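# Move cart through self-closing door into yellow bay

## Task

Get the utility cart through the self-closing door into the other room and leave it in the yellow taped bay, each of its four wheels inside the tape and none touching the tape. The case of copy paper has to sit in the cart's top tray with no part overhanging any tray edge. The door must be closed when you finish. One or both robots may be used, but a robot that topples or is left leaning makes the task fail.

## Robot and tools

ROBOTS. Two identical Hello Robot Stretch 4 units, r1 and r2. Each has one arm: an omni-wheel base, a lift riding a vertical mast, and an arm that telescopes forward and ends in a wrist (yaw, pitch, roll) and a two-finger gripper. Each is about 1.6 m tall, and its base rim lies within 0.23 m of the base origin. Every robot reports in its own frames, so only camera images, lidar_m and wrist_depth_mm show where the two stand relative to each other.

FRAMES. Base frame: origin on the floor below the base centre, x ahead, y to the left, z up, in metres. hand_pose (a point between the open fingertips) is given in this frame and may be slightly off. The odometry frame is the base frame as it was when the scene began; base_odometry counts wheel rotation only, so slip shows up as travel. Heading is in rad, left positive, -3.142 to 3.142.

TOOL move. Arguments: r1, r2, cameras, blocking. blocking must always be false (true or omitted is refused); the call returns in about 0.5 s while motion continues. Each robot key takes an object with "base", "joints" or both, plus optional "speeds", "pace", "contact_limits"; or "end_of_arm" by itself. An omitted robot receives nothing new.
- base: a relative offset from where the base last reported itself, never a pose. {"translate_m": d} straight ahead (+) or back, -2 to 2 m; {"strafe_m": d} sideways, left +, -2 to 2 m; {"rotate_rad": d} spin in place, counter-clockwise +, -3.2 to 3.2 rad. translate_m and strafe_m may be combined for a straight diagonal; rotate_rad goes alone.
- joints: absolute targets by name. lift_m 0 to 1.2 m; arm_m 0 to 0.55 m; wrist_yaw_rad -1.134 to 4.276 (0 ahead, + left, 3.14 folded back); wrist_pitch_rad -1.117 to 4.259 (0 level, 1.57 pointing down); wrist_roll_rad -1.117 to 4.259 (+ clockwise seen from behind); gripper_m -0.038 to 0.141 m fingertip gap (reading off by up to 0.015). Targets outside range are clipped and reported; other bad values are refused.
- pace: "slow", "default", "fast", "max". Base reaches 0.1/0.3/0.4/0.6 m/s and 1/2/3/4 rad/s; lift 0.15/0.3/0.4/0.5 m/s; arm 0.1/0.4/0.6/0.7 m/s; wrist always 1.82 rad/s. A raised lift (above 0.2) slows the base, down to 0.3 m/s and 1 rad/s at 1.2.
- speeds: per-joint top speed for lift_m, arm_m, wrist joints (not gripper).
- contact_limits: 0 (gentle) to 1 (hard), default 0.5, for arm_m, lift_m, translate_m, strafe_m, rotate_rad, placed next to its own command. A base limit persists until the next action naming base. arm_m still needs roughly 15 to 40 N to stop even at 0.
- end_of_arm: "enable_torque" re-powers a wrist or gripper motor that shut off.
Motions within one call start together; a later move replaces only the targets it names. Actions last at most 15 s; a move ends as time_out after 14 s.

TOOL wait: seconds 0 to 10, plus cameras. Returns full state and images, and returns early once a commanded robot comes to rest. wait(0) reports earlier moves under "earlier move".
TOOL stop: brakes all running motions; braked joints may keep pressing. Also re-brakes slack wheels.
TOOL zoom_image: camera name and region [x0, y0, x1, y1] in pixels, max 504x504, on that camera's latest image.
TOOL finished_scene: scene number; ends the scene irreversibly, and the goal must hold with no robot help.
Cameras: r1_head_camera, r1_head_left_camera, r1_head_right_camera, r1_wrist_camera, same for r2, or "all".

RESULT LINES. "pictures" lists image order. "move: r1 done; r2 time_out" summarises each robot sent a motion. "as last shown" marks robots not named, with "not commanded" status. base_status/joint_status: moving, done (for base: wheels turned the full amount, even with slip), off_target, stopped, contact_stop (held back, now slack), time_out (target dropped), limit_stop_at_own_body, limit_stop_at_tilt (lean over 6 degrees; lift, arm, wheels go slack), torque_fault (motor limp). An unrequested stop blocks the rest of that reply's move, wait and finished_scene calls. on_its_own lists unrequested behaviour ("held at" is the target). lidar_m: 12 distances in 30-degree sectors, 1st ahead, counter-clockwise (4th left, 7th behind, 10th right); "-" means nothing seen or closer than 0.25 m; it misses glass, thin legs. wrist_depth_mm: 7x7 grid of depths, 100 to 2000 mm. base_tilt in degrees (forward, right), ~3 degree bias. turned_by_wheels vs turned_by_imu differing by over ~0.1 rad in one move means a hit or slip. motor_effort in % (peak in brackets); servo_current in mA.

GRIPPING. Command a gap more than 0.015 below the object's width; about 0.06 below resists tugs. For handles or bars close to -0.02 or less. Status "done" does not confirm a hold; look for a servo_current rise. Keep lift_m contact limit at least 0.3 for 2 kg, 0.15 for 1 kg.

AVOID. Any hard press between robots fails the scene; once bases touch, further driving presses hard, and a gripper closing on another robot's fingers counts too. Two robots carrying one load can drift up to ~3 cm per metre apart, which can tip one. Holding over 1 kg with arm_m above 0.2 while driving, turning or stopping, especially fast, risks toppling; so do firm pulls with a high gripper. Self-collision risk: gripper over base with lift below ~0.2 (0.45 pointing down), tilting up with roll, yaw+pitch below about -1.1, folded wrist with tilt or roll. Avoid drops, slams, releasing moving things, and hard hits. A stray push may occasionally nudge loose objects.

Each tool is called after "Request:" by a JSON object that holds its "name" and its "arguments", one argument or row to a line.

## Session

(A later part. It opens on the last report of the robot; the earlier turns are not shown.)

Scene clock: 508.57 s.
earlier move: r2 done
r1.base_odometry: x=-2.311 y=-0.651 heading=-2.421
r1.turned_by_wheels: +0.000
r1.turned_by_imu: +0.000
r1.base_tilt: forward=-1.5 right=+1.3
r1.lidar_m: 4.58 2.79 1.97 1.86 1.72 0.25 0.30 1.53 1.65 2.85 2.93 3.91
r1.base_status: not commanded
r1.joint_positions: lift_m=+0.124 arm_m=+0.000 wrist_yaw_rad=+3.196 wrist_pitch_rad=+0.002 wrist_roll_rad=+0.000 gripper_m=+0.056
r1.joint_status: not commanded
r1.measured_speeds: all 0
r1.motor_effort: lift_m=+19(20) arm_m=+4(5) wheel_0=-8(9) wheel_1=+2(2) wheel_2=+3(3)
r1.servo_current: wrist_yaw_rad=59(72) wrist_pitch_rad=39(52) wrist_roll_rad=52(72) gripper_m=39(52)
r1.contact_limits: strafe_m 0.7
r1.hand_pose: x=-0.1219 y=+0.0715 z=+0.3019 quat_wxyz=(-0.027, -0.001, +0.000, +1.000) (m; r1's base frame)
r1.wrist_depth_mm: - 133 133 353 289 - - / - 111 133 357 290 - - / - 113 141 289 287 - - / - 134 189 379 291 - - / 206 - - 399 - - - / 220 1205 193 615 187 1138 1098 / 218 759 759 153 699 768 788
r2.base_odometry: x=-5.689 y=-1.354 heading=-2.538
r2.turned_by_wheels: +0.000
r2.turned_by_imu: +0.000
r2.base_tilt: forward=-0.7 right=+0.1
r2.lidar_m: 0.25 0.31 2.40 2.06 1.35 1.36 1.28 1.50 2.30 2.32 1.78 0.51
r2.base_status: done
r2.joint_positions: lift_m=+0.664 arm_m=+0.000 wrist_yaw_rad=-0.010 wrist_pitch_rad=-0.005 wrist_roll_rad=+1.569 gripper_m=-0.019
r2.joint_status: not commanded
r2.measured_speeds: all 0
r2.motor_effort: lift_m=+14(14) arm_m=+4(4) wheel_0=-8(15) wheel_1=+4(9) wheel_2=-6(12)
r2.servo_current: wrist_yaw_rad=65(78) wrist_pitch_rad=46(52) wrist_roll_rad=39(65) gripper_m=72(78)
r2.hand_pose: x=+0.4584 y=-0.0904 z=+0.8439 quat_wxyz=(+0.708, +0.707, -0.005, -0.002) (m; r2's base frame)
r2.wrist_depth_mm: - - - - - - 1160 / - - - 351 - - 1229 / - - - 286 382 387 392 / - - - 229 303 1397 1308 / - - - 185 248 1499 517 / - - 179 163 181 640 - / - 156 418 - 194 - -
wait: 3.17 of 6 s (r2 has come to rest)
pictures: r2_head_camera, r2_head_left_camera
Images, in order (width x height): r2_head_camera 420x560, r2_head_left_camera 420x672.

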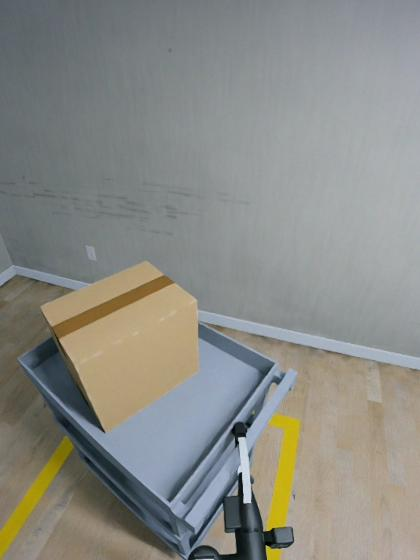

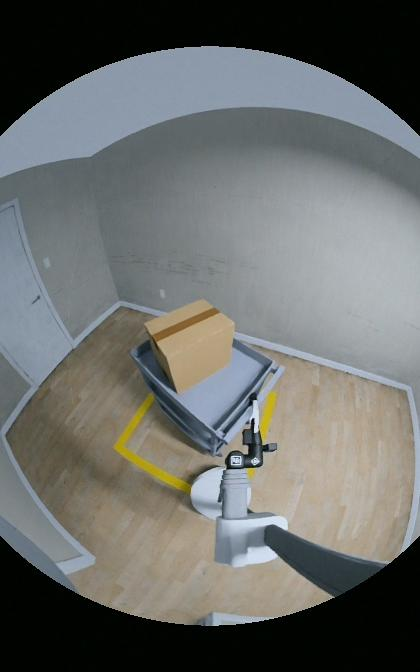

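Request:
{"name": "move", "arguments": {
  "r2": {"base":{"translate_m":0.06,"strafe_m":0.035},"pace":"slow"},
  "blocking": false,
  "cameras": []
}}

Request:
{"name": "wait", "arguments": {
  "seconds": 4,
  "cameras": []
}}

Request:
{"name": "move", "arguments": {
  "r2": {"joints":{"gripper_m":0.1}},
  "blocking": false,
  "cameras": []
}}

Request:
{"name": "wait", "arguments": {
  "seconds": 3,
  "cameras": []
}}

Request:
{"name": "move", "arguments": {
  "r2": {"base":{"translate_m":-0.3},"pace":"slow"},
  "blocking": false,
  "cameras": []
}}

Request:
{"name": "wait", "arguments": {
  "seconds": 5,
  "cameras": ["r2_head_camera","r2_head_left_camera","r2_head_right_camera"]
}}

Scene clock: 519.10 s.
move: r2 moving
r1: as last shown
r1.lidar_m: 4.59 2.79 1.97 1.87 1.74 0.25 0.31 1.55 1.69 2.84 2.94 3.91
r1.motor_effort: lift_m=+19(20) arm_m=+5(5) wheel_0=-8(9) wheel_1=+2(2) wheel_2=+3(3)
r1.servo_current: wrist_yaw_rad=52(65) wrist_pitch_rad=46(46) wrist_roll_rad=46(59) gripper_m=39(52)
r1.contact_limits: strafe_m 0.7
r1.wrist_depth_mm: - 133 133 351 289 - - / - 111 133 359 289 - - / - 113 141 289 289 - - / - 134 189 382 291 - - / 206 - - 402 - - - / 221 1229 193 609 187 1118 1078 / 219 759 750 154 691 768 798
r2.base_odometry: x=-5.695 y=-1.367 heading=-2.539
r2.turned_by_wheels: -0.001
r2.turned_by_imu: -0.001
r2.base_tilt: forward=-0.7 right=+0.0
r2.lidar_m: 0.25 0.28 2.39 2.05 1.32 1.42 1.28 1.50 2.33 2.35 1.76 0.51
r2.base_status: translate_m moving; strafe_m moving
r2.joint_positions: lift_m=+0.664 arm_m=+0.000 wrist_yaw_rad=-0.010 wrist_pitch_rad=-0.005 wrist_roll_rad=+1.569 gripper_m=-0.019
r2.joint_status: not commanded
r2.measured_speeds: translate_m=+0.049 strafe_m=+0.028 rotate_rad=+0.001 lift_m=+0.000 arm_m=+0.000 wrist_yaw_rad=+0.000 wrist_pitch_rad=+0.000 wrist_roll_rad=+0.000
r2.motor_effort: lift_m=+14(14) arm_m=+4(4) wheel_0=-5(9) wheel_1=+8(8) wheel_2=-17(17)
r2.servo_current: wrist_yaw_rad=65(72) wrist_pitch_rad=46(52) wrist_roll_rad=39(59) gripper_m=72(78)
r2.hand_pose: x=+0.4584 y=-0.0904 z=+0.8439 quat_wxyz=(+0.708, +0.707, -0.005, -0.002) (m; r2's base frame)
r2.wrist_depth_mm: - - - - - - 1182 / - - - 349 - - 1205 / - - - 291 389 384 389 / - - - 222 306 1397 1336 / - - - 191 258 1464 508 / - - 170 163 174 1576 - / - 402 413 - 193 - -
pictures: none
No camera images: "cameras" was empty.

Scene clock: 520.43 s.
earlier move: r2 done
r1.base_odometry: x=-2.311 y=-0.651 heading=-2.421
r1.turned_by_wheels: +0.000
r1.turned_by_imu: +0.000
r1.base_tilt: forward=-1.5 right=+1.3
r1.lidar_m: 4.58 2.77 1.97 1.88 1.75 0.25 0.35 1.53 1.65 2.85 2.93 3.91
r1.base_status: not commanded
r1.joint_positions: lift_m=+0.124 arm_m=+0.000 wrist_yaw_rad=+3.196 wrist_pitch_rad=+0.002 wrist_roll_rad=+0.000 gripper_m=+0.056
r1.joint_status: not commanded
r1.measured_speeds: all 0
r1.motor_effort: lift_m=+20(20) arm_m=+4(5) wheel_0=-9(9) wheel_1=+2(2) wheel_2=+3(3)
r1.servo_current: wrist_yaw_rad=39(65) wrist_pitch_rad=46(52) wrist_roll_rad=46(65) gripper_m=39(52)
r1.contact_limits: strafe_m 0.7
r1.hand_pose: x=-0.1219 y=+0.0715 z=+0.3019 quat_wxyz=(-0.027, -0.001, +0.000, +1.000) (m; r1's base frame)
r1.wrist_depth_mm: - 133 133 351 289 - - / - 111 133 355 290 - - / - 112 141 289 289 - - / - 134 189 377 290 - - / 206 - - 399 - - - / 220 1205 193 615 187 1118 1078 / 219 750 750 153 691 768 788
r2.base_odometry: x=-5.719 y=-1.416 heading=-2.538
r2.turned_by_wheels: +0.001
r2.turned_by_imu: +0.001
r2.base_tilt: forward=-0.7 right=+0.0
r2.lidar_m: 0.25 0.29 2.35 2.16 1.34 1.31 1.33 1.56 2.38 2.41 1.74 0.52
r2.base_status: done
r2.joint_positions: lift_m=+0.664 arm_m=+0.000 wrist_yaw_rad=-0.001 wrist_pitch_rad=-0.005 wrist_roll_rad=+1.569 gripper_m=-0.019
r2.joint_status: not commanded
r2.measured_speeds: all 0
r2.motor_effort: lift_m=+14(14) arm_m=+4(4) wheel_0=-1(9) wheel_1=+5(9) wheel_2=-7(17)
r2.servo_current: wrist_yaw_rad=39(72) wrist_pitch_rad=39(52) wrist_roll_rad=46(59) gripper_m=72(85)
r2.hand_pose: x=+0.4592 y=-0.0877 z=+0.8439 quat_wxyz=(+0.708, +0.707, -0.002, +0.001) (m; r2's base frame)
r2.wrist_depth_mm: - - - - - - 1160 / - - - 351 - - 1205 / - - - 297 392 387 387 / - - - 233 310 1397 1308 / - - - 193 259 1430 508 / - - 180 166 181 1464 574 / - 157 413 - 195 - -
wait: 1.33 of 4 s (r2 has come to rest)
pictures: none
No camera images: "cameras" was empty.

Scene clock: 520.93 s.
move: r2 moving
r1: as last shown
r1.lidar_m: 4.58 2.75 1.98 1.87 1.74 0.25 0.31 1.55 1.68 2.83 2.94 3.91
r1.motor_effort: lift_m=+19(20) arm_m=+5(5) wheel_0=-8(9) wheel_1=+2(2) wheel_2=+3(3)
r1.servo_current: wrist_yaw_rad=46(72) wrist_pitch_rad=39(46) wrist_roll_rad=52(59) gripper_m=39(46)
r1.contact_limits: strafe_m 0.7
r1.wrist_depth_mm: - 133 133 351 290 - - / - 111 133 357 287 - - / - 113 141 287 290 - - / - 135 189 375 291 - - / 206 - - 399 - - - / 221 1205 193 615 187 1160 1098 / 220 750 759 153 699 768 798
r2.base_odometry: x=-5.719 y=-1.416 heading=-2.538
r2.turned_by_wheels: +0.000
r2.turned_by_imu: +0.000
r2.base_tilt: forward=-0.7 right=+0.0
r2.lidar_m: 0.25 0.29 2.33 2.14 1.35 1.32 1.34 1.55 2.37 2.40 1.73 0.52
r2.base_status: not commanded
r2.joint_positions: lift_m=+0.664 arm_m=+0.000 wrist_yaw_rad=-0.001 wrist_pitch_rad=-0.005 wrist_roll_rad=+1.569 gripper_m=+0.005
r2.joint_status: gripper_m moving
r2.measured_speeds: all 0
r2.motor_effort: lift_m=+14(14) arm_m=+4(4) wheel_0=+0(1) wheel_1=+5(5) wheel_2=-6(7)
r2.servo_current: wrist_yaw_rad=46(52) wrist_pitch_rad=46(46) wrist_roll_rad=52(59) gripper_m=78(91)
r2.hand_pose: x=+0.4592 y=-0.0877 z=+0.8439 quat_wxyz=(+0.708, +0.707, -0.002, +0.001) (m; r2's base frame)
r2.wrist_depth_mm: - - - - - - 1138 / - - - 364 - - 1205 / - - - 307 392 392 394 / - - - 241 315 1397 1336 / - - - 193 265 1430 508 / - - 185 164 182 1576 580 / - 148 413 - 198 - -
pictures: none
No camera images: "cameras" was empty.

Scene clock: 522.37 s.
earlier move: r2 done
r1.base_odometry: x=-2.311 y=-0.651 heading=-2.421
r1.turned_by_wheels: +0.000
r1.turned_by_imu: +0.000
r1.base_tilt: forward=-1.5 right=+1.3
r1.lidar_m: 4.58 2.73 2.00 1.87 1.74 0.25 0.31 1.55 1.67 2.86 2.92 3.89
r1.base_status: not commanded
r1.joint_positions: lift_m=+0.124 arm_m=+0.000 wrist_yaw_rad=+3.196 wrist_pitch_rad=+0.002 wrist_roll_rad=+0.000 gripper_m=+0.056
r1.joint_status: not commanded
r1.measured_speeds: all 0
r1.motor_effort: lift_m=+19(20) arm_m=+5(5) wheel_0=-9(9) wheel_1=+2(2) wheel_2=+3(3)
r1.servo_current: wrist_yaw_rad=52(78) wrist_pitch_rad=46(46) wrist_roll_rad=26(65) gripper_m=39(46)
r1.contact_limits: strafe_m 0.7
r1.hand_pose: x=-0.1219 y=+0.0715 z=+0.3019 quat_wxyz=(-0.027, -0.001, +0.000, +1.000) (m; r1's base frame)
r1.wrist_depth_mm: - 133 133 351 289 - - / - 111 133 357 290 - - / - 112 141 290 289 - - / - 134 190 379 290 - - / 206 - - 399 - - - / 220 1205 193 615 187 1118 1098 / 219 741 759 153 683 759 788
r2.base_odometry: x=-5.719 y=-1.416 heading=-2.538
r2.turned_by_wheels: +0.000
r2.turned_by_imu: +0.000
r2.base_tilt: forward=-0.7 right=+0.1
r2.lidar_m: 0.25 0.31 2.33 2.15 1.36 1.32 1.34 1.51 2.37 2.38 1.74 0.49
r2.base_status: not commanded
r2.joint_positions: lift_m=+0.664 arm_m=+0.000 wrist_yaw_rad=-0.001 wrist_pitch_rad=-0.005 wrist_roll_rad=+1.569 gripper_m=+0.100
r2.joint_status: all done
r2.measured_speeds: all 0
r2.motor_effort: lift_m=+14(14) arm_m=+4(4) wheel_0=-1(1) wheel_1=+4(5) wheel_2=-7(7)
r2.servo_current: wrist_yaw_rad=46(65) wrist_pitch_rad=46(52) wrist_roll_rad=59(65) gripper_m=59(130)
r2.hand_pose: x=+0.4592 y=-0.0877 z=+0.8439 quat_wxyz=(+0.708, +0.707, -0.002, +0.001) (m; r2's base frame)
r2.wrist_depth_mm: - - - - - - 1160 / - - - 377 - - 1182 / - - - 377 402 410 1078 / - - - 312 366 1336 455 / - - - 272 262 1464 - / - 165 187 174 193 609 - / - 415 424 - - - -
wait: 1.43 of 3 s (r2 has come to rest)
pictures: none
No camera images: "cameras" was empty.

Scene clock: 522.87 s.
move: r2 moving
r1: as last shown
r1.lidar_m: 4.60 2.77 1.97 1.86 1.71 0.25 0.32 1.52 1.67 2.86 2.94 3.90
r1.motor_effort: lift_m=+19(20) arm_m=+4(5) wheel_0=-8(9) wheel_1=+2(2) wheel_2=+3(3)
r1.servo_current: wrist_yaw_rad=39(72) wrist_pitch_rad=46(46) wrist_roll_rad=52(59) gripper_m=39(46)
r1.contact_limits: strafe_m 0.7
r1.wrist_depth_mm: - 133 133 353 289 - - / - 111 133 357 290 - - / - 113 141 289 289 - - / - 134 188 379 290 - - / 206 - - 397 - - - / 220 1229 193 621 187 1138 1098 / 218 759 750 153 691 759 788
r2.base_odometry: x=-5.709 y=-1.409 heading=-2.539
r2.turned_by_wheels: +0.000
r2.turned_by_imu: +0.000
r2.base_tilt: forward=-0.7 right=+0.1
r2.lidar_m: 0.26 0.33 2.34 2.10 1.31 1.34 1.32 1.55 2.35 2.37 1.76 0.47
r2.base_status: translate_m moving
r2.joint_positions: lift_m=+0.664 arm_m=+0.000 wrist_yaw_rad=-0.001 wrist_pitch_rad=-0.003 wrist_roll_rad=+1.569 gripper_m=+0.100
r2.joint_status: not commanded
r2.measured_speeds: translate_m=-0.048 strafe_m=+0.000 rotate_rad=+0.002 lift_m=+0.000 arm_m=+0.000 wrist_yaw_rad=+0.000 wrist_pitch_rad=+0.002 wrist_roll_rad=+0.000
r2.motor_effort: lift_m=+14(14) arm_m=+4(4) wheel_0=-5(9) wheel_1=-7(8) wheel_2=+8(8)
r2.servo_current: wrist_yaw_rad=46(59) wrist_pitch_rad=39(46) wrist_roll_rad=46(52) gripper_m=52(59)
r2.hand_pose: x=+0.4592 y=-0.0877 z=+0.8435 quat_wxyz=(+0.708, +0.707, -0.002, +0.001) (m; r2's base frame)
r2.wrist_depth_mm: - - - - - - 1160 / - - - 377 - 1255 1160 / - - - 392 413 421 430 / - - - 334 421 1366 462 / - - - 270 268 1464 535 / - 180 191 186 187 609 - / - 427 430 - - - -
pictures: none
No camera images: "cameras" was empty.

Scene clock: 526.67 s.
earlier move: r2 done
r1.base_odometry: x=-2.311 y=-0.651 heading=-2.421
r1.turned_by_wheels: +0.000
r1.turned_by_imu: +0.000
r1.base_tilt: forward=-1.5 right=+1.3
r1.lidar_m: 4.60 2.74 1.98 1.86 1.75 0.25 0.31 1.55 1.68 2.85 2.95 3.92
r1.base_status: not commanded
r1.joint_positions: lift_m=+0.124 arm_m=+0.000 wrist_yaw_rad=+3.196 wrist_pitch_rad=+0.002 wrist_roll_rad=+0.000 gripper_m=+0.056
r1.joint_status: not commanded
r1.measured_speeds: all 0
r1.motor_effort: lift_m=+19(20) arm_m=+4(5) wheel_0=-9(9) wheel_1=+2(2) wheel_2=+3(3)
r1.servo_current: wrist_yaw_rad=46(78) wrist_pitch_rad=33(52) wrist_roll_rad=65(72) gripper_m=39(46)
r1.contact_limits: strafe_m 0.7
r1.hand_pose: x=-0.1219 y=+0.0715 z=+0.3019 quat_wxyz=(-0.027, -0.001, +0.000, +1.000) (m; r1's base frame)
r1.wrist_depth_mm: - 133 133 353 287 - - / - 111 133 355 289 - - / - 113 141 289 290 - - / - 134 189 379 290 - - / 206 - - 402 - - - / 221 1205 193 615 187 1118 1078 / 219 750 759 154 691 759 788
r2.base_odometry: x=-5.472 y=-1.246 heading=-2.539
r2.turned_by_wheels: +0.000
r2.turned_by_imu: +0.001
r2.base_tilt: forward=-0.7 right=+0.1
r2.lidar_m: 0.56 0.72 2.45 1.68 1.15 2.18 1.03 1.19 2.25 2.27 2.03 0.96
r2.base_status: done
r2.joint_positions: lift_m=+0.664 arm_m=+0.000 wrist_yaw_rad=-0.001 wrist_pitch_rad=-0.002 wrist_roll_rad=+1.569 gripper_m=+0.100
r2.joint_status: not commanded
r2.measured_speeds: all 0
r2.motor_effort: lift_m=+14(14) arm_m=+4(4) wheel_0=-3(10) wheel_1=-3(8) wheel_2=+7(10)
r2.servo_current: wrist_yaw_rad=46(59) wrist_pitch_rad=39(52) wrist_roll_rad=39(59) gripper_m=46(59)
r2.hand_pose: x=+0.4592 y=-0.0877 z=+0.8432 quat_wxyz=(+0.708, +0.707, -0.001, +0.000) (m; r2's base frame)
r2.wrist_depth_mm: - - - - - 1430 1138 / - - - - - 1499 1160 / - - - - - 1576 1182 / - - - 597 - 640 1138 / - - - 504 - 820 512 / - 172 194 442 186 - 445 / - - 627 - - - -
wait: 3.80 of 5 s (r2 has come to rest)
pictures: r2_head_camera, r2_head_left_camera, r2_head_right_camera
Images, in order (width x height): r2_head_camera 420x560, r2_head_left_camera 420x672, r2_head_right_camera 420x672.

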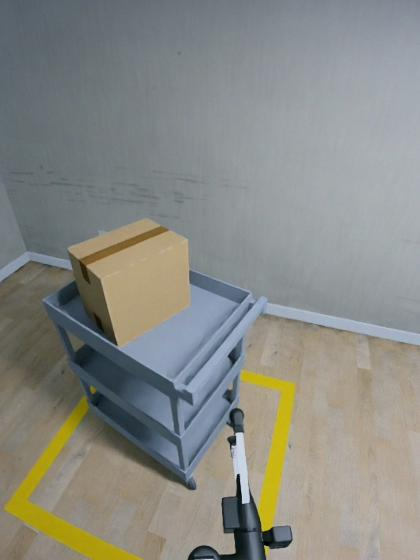

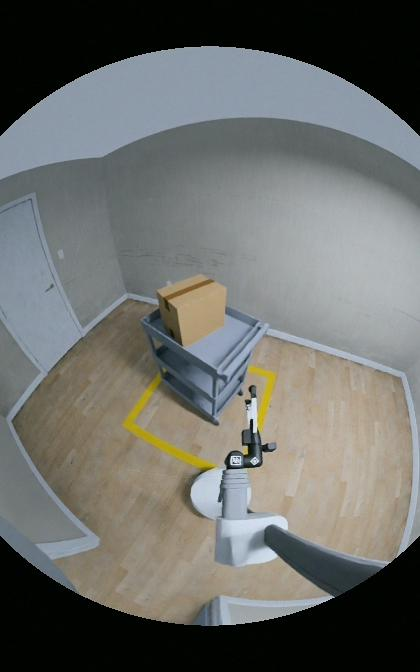

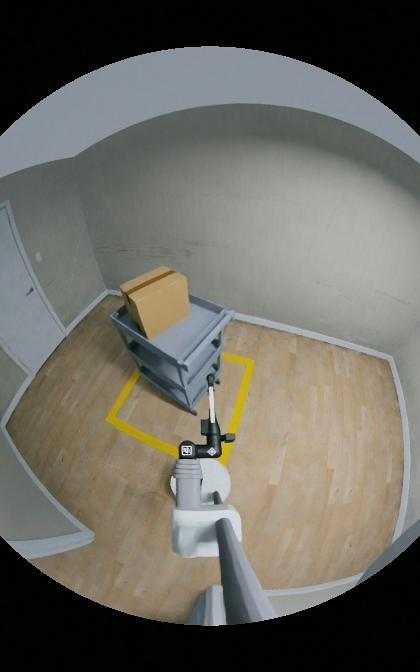

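Request:
{"name": "zoom_image", "arguments": {
  "camera": "r2_head_camera",
  "region": [40, 320, 320, 520]
}}

Scaled by 1.800 from the camera's 420x560 image, which has a finer 1200x1600 frame.

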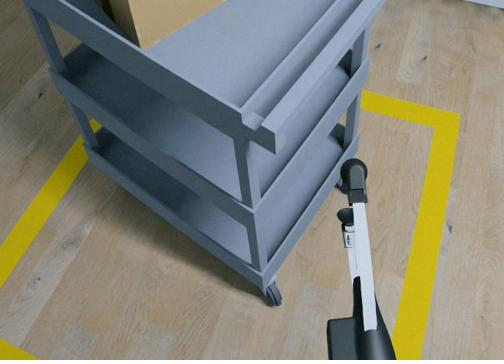

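Request:
{"name": "zoom_image", "arguments": {
  "camera": "r2_head_right_camera",
  "region": [80, 260, 280, 480]
}}

Request:
{"name": "zoom_image", "arguments": {
  "camera": "r2_head_left_camera",
  "region": [120, 330, 220, 430]
}}

Scaled by 2.291 from the camera's 420x672 image, which has a finer 600x960 frame.

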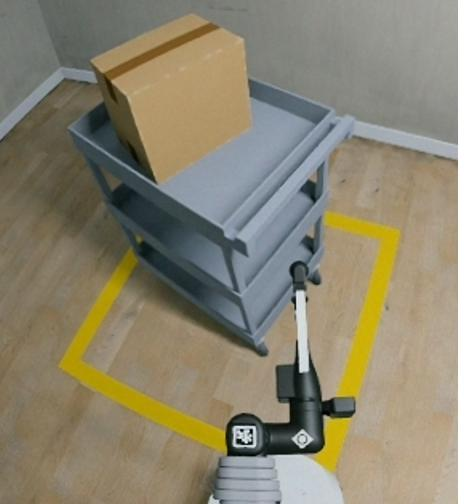

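Scaled by 5.040 from the camera's 420x672 image, which has a finer 600x960 frame.

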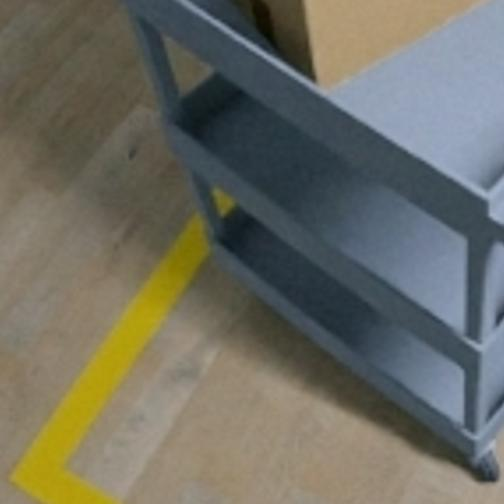

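Request:
{"name": "move", "arguments": {
  "r2": {"base":{"strafe_m":0.7}},
  "blocking": false,
  "cameras": []
}}

Request:
{"name": "wait", "arguments": {
  "seconds": 6,
  "cameras": []
}}

Request:
{"name": "move", "arguments": {
  "r2": {"base":{"rotate_rad":-0.5}},
  "blocking": false,
  "cameras": []
}}

Request:
{"name": "wait", "arguments": {
  "seconds": 4,
  "cameras": ["r2_head_camera","r2_head_left_camera"]
}}

Scene clock: 552.17 s.
move: r2 moving
r1: as last shown
r1.lidar_m: 4.58 2.78 2.01 1.88 1.73 0.25 0.30 1.54 1.70 2.85 2.91 3.91
r1.motor_effort: lift_m=+19(20) arm_m=+4(5) wheel_0=-8(9) wheel_1=+2(2) wheel_2=+3(3)
r1.servo_current: wrist_yaw_rad=59(65) wrist_pitch_rad=46(46) wrist_roll_rad=33(52) gripper_m=39(52)
r1.contact_limits: strafe_m 0.7
r1.wrist_depth_mm: - 133 133 353 289 - - / - 111 133 355 290 - - / - 113 141 287 290 - - / - 135 189 382 290 - - / 206 - - 399 - - - / 220 1205 194 615 188 1138 1078 / 219 750 759 153 691 768 788
r2.base_odometry: x=-5.451 y=-1.276 heading=-2.538
r2.turned_by_wheels: +0.000
r2.turned_by_imu: +0.001
r2.base_tilt: forward=-0.6 right=+0.0
r2.lidar_m: 0.55 0.73 2.42 1.61 1.10 2.19 1.05 1.17 2.29 2.33 2.05 0.85
r2.base_status: strafe_m moving
r2.joint_positions: lift_m=+0.664 arm_m=+0.000 wrist_yaw_rad=-0.001 wrist_pitch_rad=-0.002 wrist_roll_rad=+1.569 gripper_m=+0.100
r2.joint_status: not commanded
r2.measured_speeds: translate_m=-0.001 strafe_m=+0.140 rotate_rad=+0.008 lift_m=+0.000 arm_m=+0.000 wrist_yaw_rad=+0.000 wrist_pitch_rad=+0.000 wrist_roll_rad=+0.000
r2.motor_effort: lift_m=+14(14) arm_m=+4(4) wheel_0=-11(12) wheel_1=+10(12) wheel_2=+1(5)
r2.servo_current: wrist_yaw_rad=39(52) wrist_pitch_rad=46(46) wrist_roll_rad=39(59) gripper_m=52(52)
r2.hand_pose: x=+0.4592 y=-0.0877 z=+0.8432 quat_wxyz=(+0.708, +0.707, -0.001, +0.000) (m; r2's base frame)
r2.wrist_depth_mm: - - - - - 1430 1138 / - - - - - 1499 1160 / - - - 676 - 1464 1160 / - - - 559 - 627 1138 / - - 715 466 - 842 477 / - 172 195 413 185 - 418 / - - 603 - 373 368 368
pictures: none
No camera images: "cameras" was empty.

Scene clock: 555.33 s.
earlier move: r2 done
r1.base_odometry: x=-2.311 y=-0.651 heading=-2.421
r1.turned_by_wheels: +0.000
r1.turned_by_imu: +0.000
r1.base_tilt: forward=-1.5 right=+1.3
r1.lidar_m: 4.59 2.76 1.98 1.87 1.73 0.25 0.29 1.55 1.67 2.85 2.94 3.92
r1.base_status: not commanded
r1.joint_positions: lift_m=+0.124 arm_m=+0.000 wrist_yaw_rad=+3.196 wrist_pitch_rad=+0.002 wrist_roll_rad=+0.000 gripper_m=+0.056
r1.joint_status: not commanded
r1.measured_speeds: all 0
r1.motor_effort: lift_m=+19(20) arm_m=+5(5) wheel_0=-8(9) wheel_1=+2(3) wheel_2=+3(3)
r1.servo_current: wrist_yaw_rad=39(72) wrist_pitch_rad=39(52) wrist_roll_rad=52(72) gripper_m=39(52)
r1.contact_limits: strafe_m 0.7
r1.hand_pose: x=-0.1219 y=+0.0715 z=+0.3019 quat_wxyz=(-0.027, -0.001, +0.000, +1.000) (m; r1's base frame)
r1.wrist_depth_mm: - 133 133 351 289 - - / - 111 133 357 289 - - / - 113 141 289 290 - - / - 134 188 379 290 - - / 207 1921 - 397 - - - / 221 1205 193 609 187 1138 1060 / 218 750 750 153 683 768 798
r2.base_odometry: x=-5.075 y=-1.823 heading=-2.538
r2.turned_by_wheels: +0.000
r2.turned_by_imu: +0.000
r2.base_tilt: forward=-0.6 right=+0.1
r2.lidar_m: 0.90 1.98 1.80 1.21 0.78 0.67 1.84 1.26 1.79 2.94 0.84 0.83
r2.base_status: done
r2.joint_positions: lift_m=+0.664 arm_m=+0.000 wrist_yaw_rad=-0.001 wrist_pitch_rad=-0.002 wrist_roll_rad=+1.569 gripper_m=+0.100
r2.joint_status: not commanded
r2.measured_speeds: all 0
r2.motor_effort: lift_m=+14(14) arm_m=+4(4) wheel_0=+0(13) wheel_1=+1(14) wheel_2=+0(5)
r2.servo_current: wrist_yaw_rad=46(65) wrist_pitch_rad=39(46) wrist_roll_rad=39(59) gripper_m=59(59)
r2.hand_pose: x=+0.4592 y=-0.0877 z=+0.8431 quat_wxyz=(+0.708, +0.707, -0.001, +0.000) (m; r2's base frame)
r2.wrist_depth_mm: - - 574 530 - 544 - / - - 654 585 - - - / - - - 634 - - 931 / - - - - - 1618 1182 / - - - - - 1708 1205 / - - 193 - 193 1499 1205 / - - - - - 1863 1160
wait: 3.17 of 6 s (r2 has come to rest)
pictures: none
No camera images: "cameras" was empty.

Scene clock: 555.83 s.
move: r2 moving
r1: as last shown
r1.lidar_m: 4.60 2.76 1.95 1.88 1.75 0.25 0.31 1.55 1.67 2.86 2.91 3.90
r1.motor_effort: lift_m=+19(20) arm_m=+5(5) wheel_0=-8(9) wheel_1=+2(2) wheel_2=+3(3)
r1.servo_current: wrist_yaw_rad=46(59) wrist_pitch_rad=39(46) wrist_roll_rad=33(52) gripper_m=39(46)
r1.contact_limits: strafe_m 0.7
r1.wrist_depth_mm: - 133 133 351 289 - - / - 111 133 357 290 - - / - 113 141 289 289 - - / - 134 189 379 291 - - / 206 - - 399 - - - / 220 1205 195 615 187 1118 1098 / 219 759 750 153 691 759 798
r2.base_odometry: x=-5.075 y=-1.823 heading=-2.791
r2.turned_by_wheels: -0.252
r2.turned_by_imu: -0.245
r2.base_tilt: forward=-0.7 right=+0.0
r2.lidar_m: 0.83 2.30 1.83 1.82 0.92 0.70 0.69 1.30 1.26 2.90 2.69 0.80
r2.base_status: rotate_rad moving
r2.joint_positions: lift_m=+0.664 arm_m=+0.000 wrist_yaw_rad=-0.001 wrist_pitch_rad=-0.002 wrist_roll_rad=+1.569 gripper_m=+0.100
r2.joint_status: not commanded
r2.measured_speeds: translate_m=+0.000 strafe_m=+0.002 rotate_rad=-0.975 lift_m=+0.000 arm_m=+0.000 wrist_yaw_rad=+0.000 wrist_pitch_rad=+0.000 wrist_roll_rad=+0.000
r2.motor_effort: lift_m=+14(14) arm_m=+4(4) wheel_0=+9(11) wheel_1=+10(11) wheel_2=+11(11)
r2.servo_current: wrist_yaw_rad=46(52) wrist_pitch_rad=46(52) wrist_roll_rad=39(52) gripper_m=52(52)
r2.hand_pose: x=+0.4592 y=-0.0877 z=+0.8431 quat_wxyz=(+0.708, +0.707, -0.001, +0.000) (m; r2's base frame)
r2.wrist_depth_mm: - - - 517 - 535 - / - - 707 554 - 554 - / - - 627 585 1042 - - / - - 699 634 1060 - - / - - - 668 - - 931 / - - 190 691 187 1430 1205 / - - - - - 1808 1182
pictures: none
No camera images: "cameras" was empty.

Scene clock: 556.63 s.
earlier move: r2 done
r1.base_odometry: x=-2.311 y=-0.651 heading=-2.421
r1.turned_by_wheels: +0.000
r1.turned_by_imu: +0.000
r1.base_tilt: forward=-1.6 right=+1.3
r1.lidar_m: 4.59 2.76 1.99 1.88 1.74 0.25 0.32 1.54 1.66 2.85 2.95 3.93
r1.base_status: not commanded
r1.joint_positions: lift_m=+0.124 arm_m=+0.000 wrist_yaw_rad=+3.196 wrist_pitch_rad=+0.002 wrist_roll_rad=+0.000 gripper_m=+0.056
r1.joint_status: not commanded
r1.measured_speeds: all 0
r1.motor_effort: lift_m=+19(20) arm_m=+5(5) wheel_0=-8(9) wheel_1=+2(2) wheel_2=+3(3)
r1.servo_current: wrist_yaw_rad=52(59) wrist_pitch_rad=39(46) wrist_roll_rad=52(65) gripper_m=39(52)
r1.contact_limits: strafe_m 0.7
r1.hand_pose: x=-0.1219 y=+0.0715 z=+0.3019 quat_wxyz=(-0.027, -0.001, +0.000, +1.000) (m; r1's base frame)
r1.wrist_depth_mm: - 133 133 351 289 - - / - 111 133 353 289 - - / - 113 140 289 290 - - / - 134 189 379 290 - - / 206 - - 399 - - - / 220 1182 194 615 187 1098 1078 / 220 750 759 153 683 759 798
r2.base_odometry: x=-5.075 y=-1.823 heading=-3.038
r2.turned_by_wheels: -0.247
r2.turned_by_imu: -0.241
r2.base_tilt: forward=-0.7 right=+0.1
r2.lidar_m: 0.81 0.91 1.98 1.81 1.17 0.78 0.70 1.75 1.26 1.90 2.95 0.84
r2.base_status: done
r2.joint_positions: lift_m=+0.664 arm_m=+0.000 wrist_yaw_rad=-0.001 wrist_pitch_rad=-0.002 wrist_roll_rad=+1.569 gripper_m=+0.100
r2.joint_status: not commanded
r2.measured_speeds: all 0
r2.motor_effort: lift_m=+14(14) arm_m=+4(4) wheel_0=+2(11) wheel_1=+3(11) wheel_2=+3(11)
r2.servo_current: wrist_yaw_rad=52(52) wrist_pitch_rad=39(52) wrist_roll_rad=46(59) gripper_m=52(59)
r2.hand_pose: x=+0.4592 y=-0.0877 z=+0.8431 quat_wxyz=(+0.708, +0.707, -0.001, +0.000) (m; r2's base frame)
r2.wrist_depth_mm: - - - - - 1661 1160 / - - - 580 - 1708 1160 / - - - 585 - - - / - - 820 597 - - - / - - 676 615 1060 - - / - - 192 615 185 - - / - - 707 - - - 917
wait: 0.80 of 4 s (r2 has come to rest)
pictures: r2_head_camera, r2_head_left_camera
Images, in order (width x height): r2_head_camera 420x560, r2_head_left_camera 420x672.

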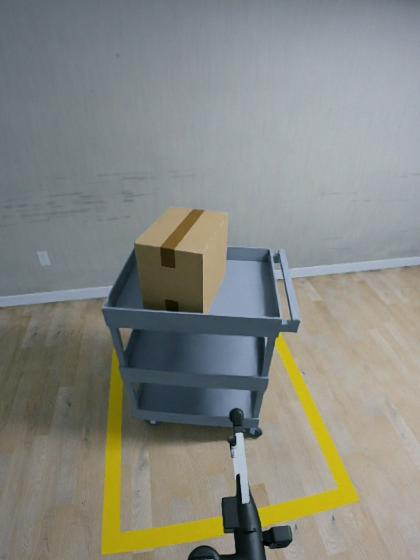

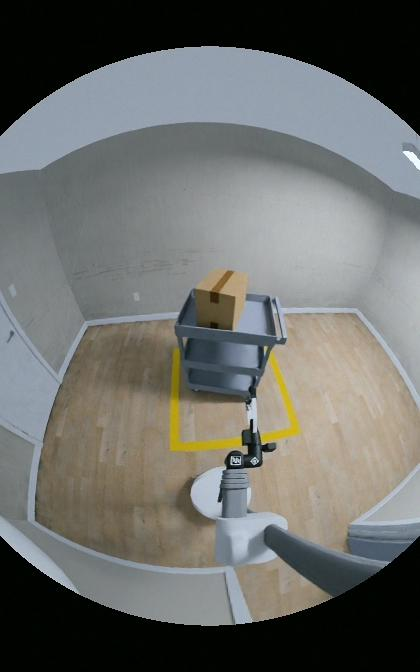

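Request:
{"name": "zoom_image", "arguments": {
  "camera": "r2_head_camera",
  "region": [90, 200, 310, 460]
}}

Scaled by 1.938 from the camera's 420x560 image, which has a finer 1200x1600 frame.

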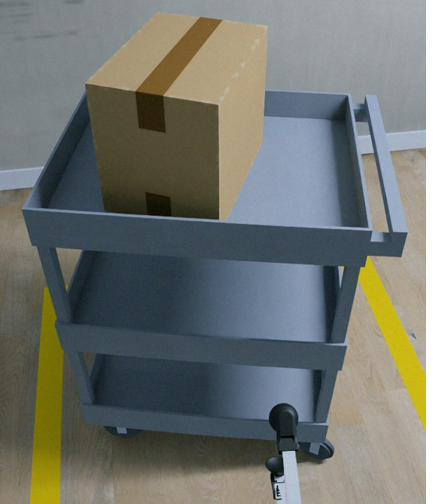

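Request:
{"name": "move", "arguments": {
  "r1": {"base":{"translate_m":0.8},"pace":"slow"},
  "blocking": false,
  "cameras": []
}}

Request:
{"name": "wait", "arguments": {
  "seconds": 9.5,
  "cameras": []
}}

Request:
{"name": "wait", "arguments": {
  "seconds": 7,
  "cameras": ["r2_head_left_camera","r2_head_right_camera","r1_head_right_camera","r1_head_left_camera"]
}}

Scene clock: 568.87 s.
move: r1 moving
r1.base_odometry: x=-2.320 y=-0.659 heading=-2.420
r1.turned_by_wheels: +0.001
r1.turned_by_imu: +0.001
r1.base_tilt: forward=-1.6 right=+1.3
r1.lidar_m: 4.58 2.79 1.97 1.86 1.74 0.25 0.25 1.55 1.65 2.85 2.96 3.94
r1.base_status: translate_m moving
r1.joint_positions: lift_m=+0.124 arm_m=+0.000 wrist_yaw_rad=+3.196 wrist_pitch_rad=+0.002 wrist_roll_rad=+0.000 gripper_m=+0.056
r1.joint_status: not commanded
r1.measured_speeds: translate_m=+0.045 strafe_m=+0.002 rotate_rad=-0.032 lift_m=+0.000 arm_m=+0.000 wrist_yaw_rad=+0.000 wrist_pitch_rad=+0.000 wrist_roll_rad=+0.000
r1.motor_effort: lift_m=+20(20) arm_m=+4(5) wheel_0=+2(6) wheel_1=+10(11) wheel_2=+1(6)
r1.servo_current: wrist_yaw_rad=46(72) wrist_pitch_rad=46(52) wrist_roll_rad=46(65) gripper_m=39(46)
r1.hand_pose: x=-0.1219 y=+0.0715 z=+0.3019 quat_wxyz=(-0.027, -0.001, +0.000, +1.000) (m; r1's base frame)
r1.wrist_depth_mm: - 133 133 300 - - - / - 111 133 298 - - - / - 113 137 298 - - - / - 134 189 298 - - - / 206 - - 301 - - - / 220 1205 195 301 187 1138 1118 / 220 759 750 143 778 759 798
r2: as last shown
r2.turned_by_wheels: +0.000
r2.turned_by_imu: +0.000
r2.lidar_m: 0.81 0.91 1.98 1.82 1.15 0.77 0.68 1.71 1.25 1.87 2.93 0.84
r2.motor_effort: lift_m=+14(14) arm_m=+4(4) wheel_0=+2(2) wheel_1=+3(3) wheel_2=+3(3)
r2.servo_current: wrist_yaw_rad=52(59) wrist_pitch_rad=46(46) wrist_roll_rad=46(59) gripper_m=52(59)
r2.wrist_depth_mm: - - - - - 1708 1160 / - - - 574 - 1661 1160 / - - - 585 - - - / - - 831 597 - - - / - - 683 609 1078 - - / - - 193 615 185 - - / - - 715 - - - 904
pictures: none
No camera images: "cameras" was empty.

Scene clock: 577.67 s.
earlier move: r1 done
r1.base_odometry: x=-2.912 y=-1.179 heading=-2.421
r1.turned_by_wheels: +0.000
r1.turned_by_imu: -0.001
r1.base_tilt: forward=-1.6 right=+1.3
r1.lidar_m: 3.79 2.77 1.99 1.89 1.95 2.06 1.98 2.07 2.76 2.83 2.93 3.92
r1.base_status: done
r1.joint_positions: lift_m=+0.124 arm_m=+0.000 wrist_yaw_rad=+3.196 wrist_pitch_rad=+0.002 wrist_roll_rad=+0.000 gripper_m=+0.056
r1.joint_status: not commanded
r1.measured_speeds: all 0
r1.motor_effort: lift_m=+19(20) arm_m=+4(5) wheel_0=+4(8) wheel_1=+3(11) wheel_2=-2(6)
r1.servo_current: wrist_yaw_rad=46(72) wrist_pitch_rad=46(59) wrist_roll_rad=46(78) gripper_m=39(52)
r1.hand_pose: x=-0.1219 y=+0.0715 z=+0.3019 quat_wxyz=(-0.027, -0.001, +0.000, +1.000) (m; r1's base frame)
r1.wrist_depth_mm: - 133 133 - - - - / - 111 133 - - - - / - 115 136 - - - - / - 134 199 - - - - / 206 - - - - - - / 221 1182 194 1182 187 1138 1098 / 219 759 750 788 788 759 759
r2.base_odometry: x=-5.075 y=-1.823 heading=-3.038
r2.turned_by_wheels: +0.000
r2.turned_by_imu: +0.001
r2.base_tilt: forward=-0.6 right=+0.0
r2.lidar_m: 0.82 0.92 1.95 1.81 1.18 0.76 0.68 0.79 1.01 1.91 2.97 0.86
r2.base_status: not commanded
r2.joint_positions: lift_m=+0.664 arm_m=+0.000 wrist_yaw_rad=-0.001 wrist_pitch_rad=-0.002 wrist_roll_rad=+1.569 gripper_m=+0.100
r2.joint_status: not commanded
r2.measured_speeds: all 0
r2.motor_effort: lift_m=+14(14) arm_m=+3(4) wheel_0=+2(2) wheel_1=+3(4) wheel_2=+3(3)
r2.servo_current: wrist_yaw_rad=52(65) wrist_pitch_rad=39(46) wrist_roll_rad=46(65) gripper_m=59(59)
r2.hand_pose: x=+0.4592 y=-0.0877 z=+0.8431 quat_wxyz=(+0.708, +0.707, -0.001, +0.000) (m; r2's base frame)
r2.wrist_depth_mm: - - - - - 1618 1160 / - - - 580 - 1661 1160 / - - - 580 - - - / - - 831 603 - - - / - - 683 609 1060 - - / - - 192 621 185 - - / - - 715 - - - 917
wait: 8.80 of 9.5 s (r1 has come to rest)
pictures: none
No camera images: "cameras" was empty.

Scene clock: 584.67 s.
r1.base_odometry: x=-2.912 y=-1.179 heading=-2.421
r1.turned_by_wheels: +0.000
r1.turned_by_imu: +0.000
r1.base_tilt: forward=-1.6 right=+1.3
r1.lidar_m: 3.80 2.79 2.00 1.88 1.96 2.07 1.96 2.05 2.77 2.84 2.92 3.91
r1.base_status: done
r1.joint_positions: lift_m=+0.124 arm_m=+0.000 wrist_yaw_rad=+3.196 wrist_pitch_rad=+0.002 wrist_roll_rad=+0.000 gripper_m=+0.056
r1.joint_status: not commanded
r1.measured_speeds: all 0
r1.motor_effort: lift_m=+19(20) arm_m=+5(5) wheel_0=+3(8) wheel_1=+3(11) wheel_2=-2(6)
r1.servo_current: wrist_yaw_rad=52(72) wrist_pitch_rad=46(59) wrist_roll_rad=52(78) gripper_m=39(52)
r1.hand_pose: x=-0.1219 y=+0.0715 z=+0.3019 quat_wxyz=(-0.027, -0.001, +0.000, +1.000) (m; r1's base frame)
r1.wrist_depth_mm: - 133 133 - - - - / - 111 132 - - - - / - 115 137 - - - - / - 134 200 - - - - / 206 - - - - - - / 220 1205 194 1205 187 1138 1098 / 218 759 750 798 788 759 759
r2.base_odometry: x=-5.075 y=-1.823 heading=-3.038
r2.turned_by_wheels: +0.000
r2.turned_by_imu: +0.001
r2.base_tilt: forward=-0.7 right=+0.1
r2.lidar_m: 0.83 0.91 1.98 1.82 1.20 0.79 0.69 0.80 0.99 1.90 2.97 0.85
r2.base_status: not commanded
r2.joint_positions: lift_m=+0.664 arm_m=+0.000 wrist_yaw_rad=-0.001 wrist_pitch_rad=-0.002 wrist_roll_rad=+1.569 gripper_m=+0.100
r2.joint_status: not commanded
r2.measured_speeds: all 0
r2.motor_effort: lift_m=+14(14) arm_m=+3(4) wheel_0=+1(2) wheel_1=+3(4) wheel_2=+2(3)
r2.servo_current: wrist_yaw_rad=33(65) wrist_pitch_rad=46(46) wrist_roll_rad=39(65) gripper_m=59(59)
r2.hand_pose: x=+0.4592 y=-0.0877 z=+0.8431 quat_wxyz=(+0.708, +0.707, -0.001, +0.000) (m; r2's base frame)
r2.wrist_depth_mm: - - - - - 1661 1160 / - - - 574 - 1661 1182 / - - - 580 - - - / - - 820 597 - - - / - - 691 615 1042 - - / - - 193 615 185 - - / - - 723 - - - 917
wait: 7.00 s; at rest by 0.27 s
pictures: r1_head_left_camera, r1_head_right_camera, r2_head_left_camera, r2_head_right_camera
Images, in order (width x height): r1_head_left_camera 420x672, r1_head_right_camera 420x672, r2_head_left_camera 420x672, r2_head_right_camera 420x672.

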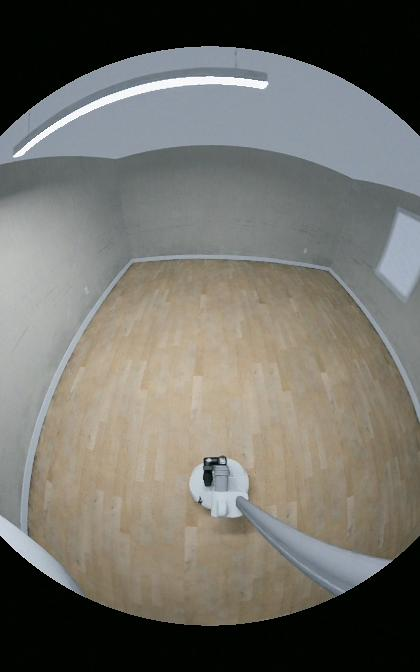

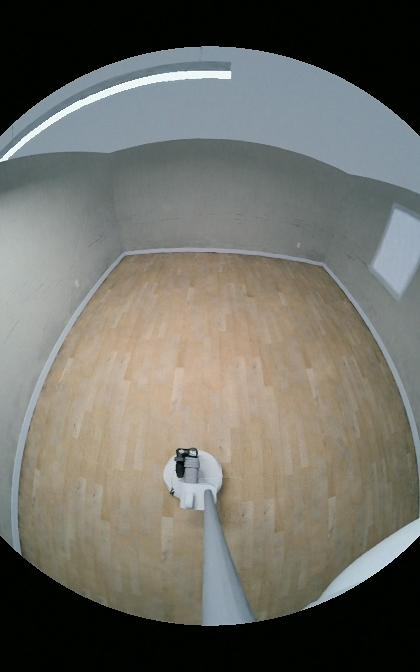

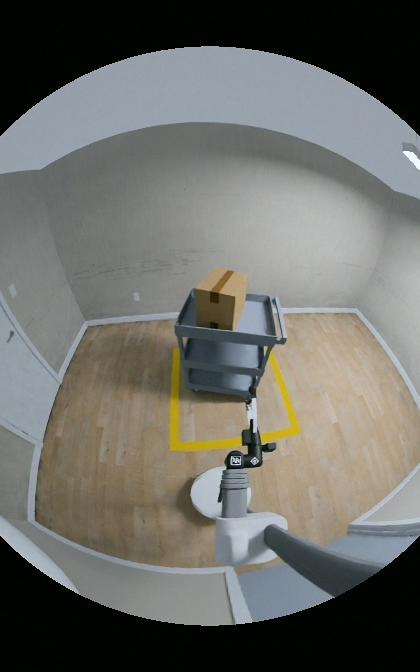

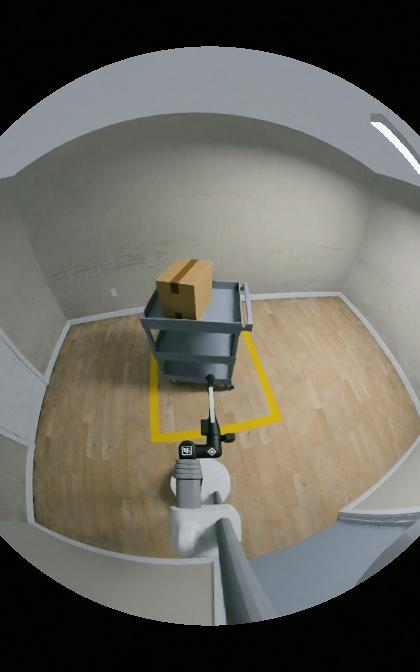

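Request:
{"name": "finished_scene", "arguments": {
  "scene": 2
}}

The scene is finished: the task was done.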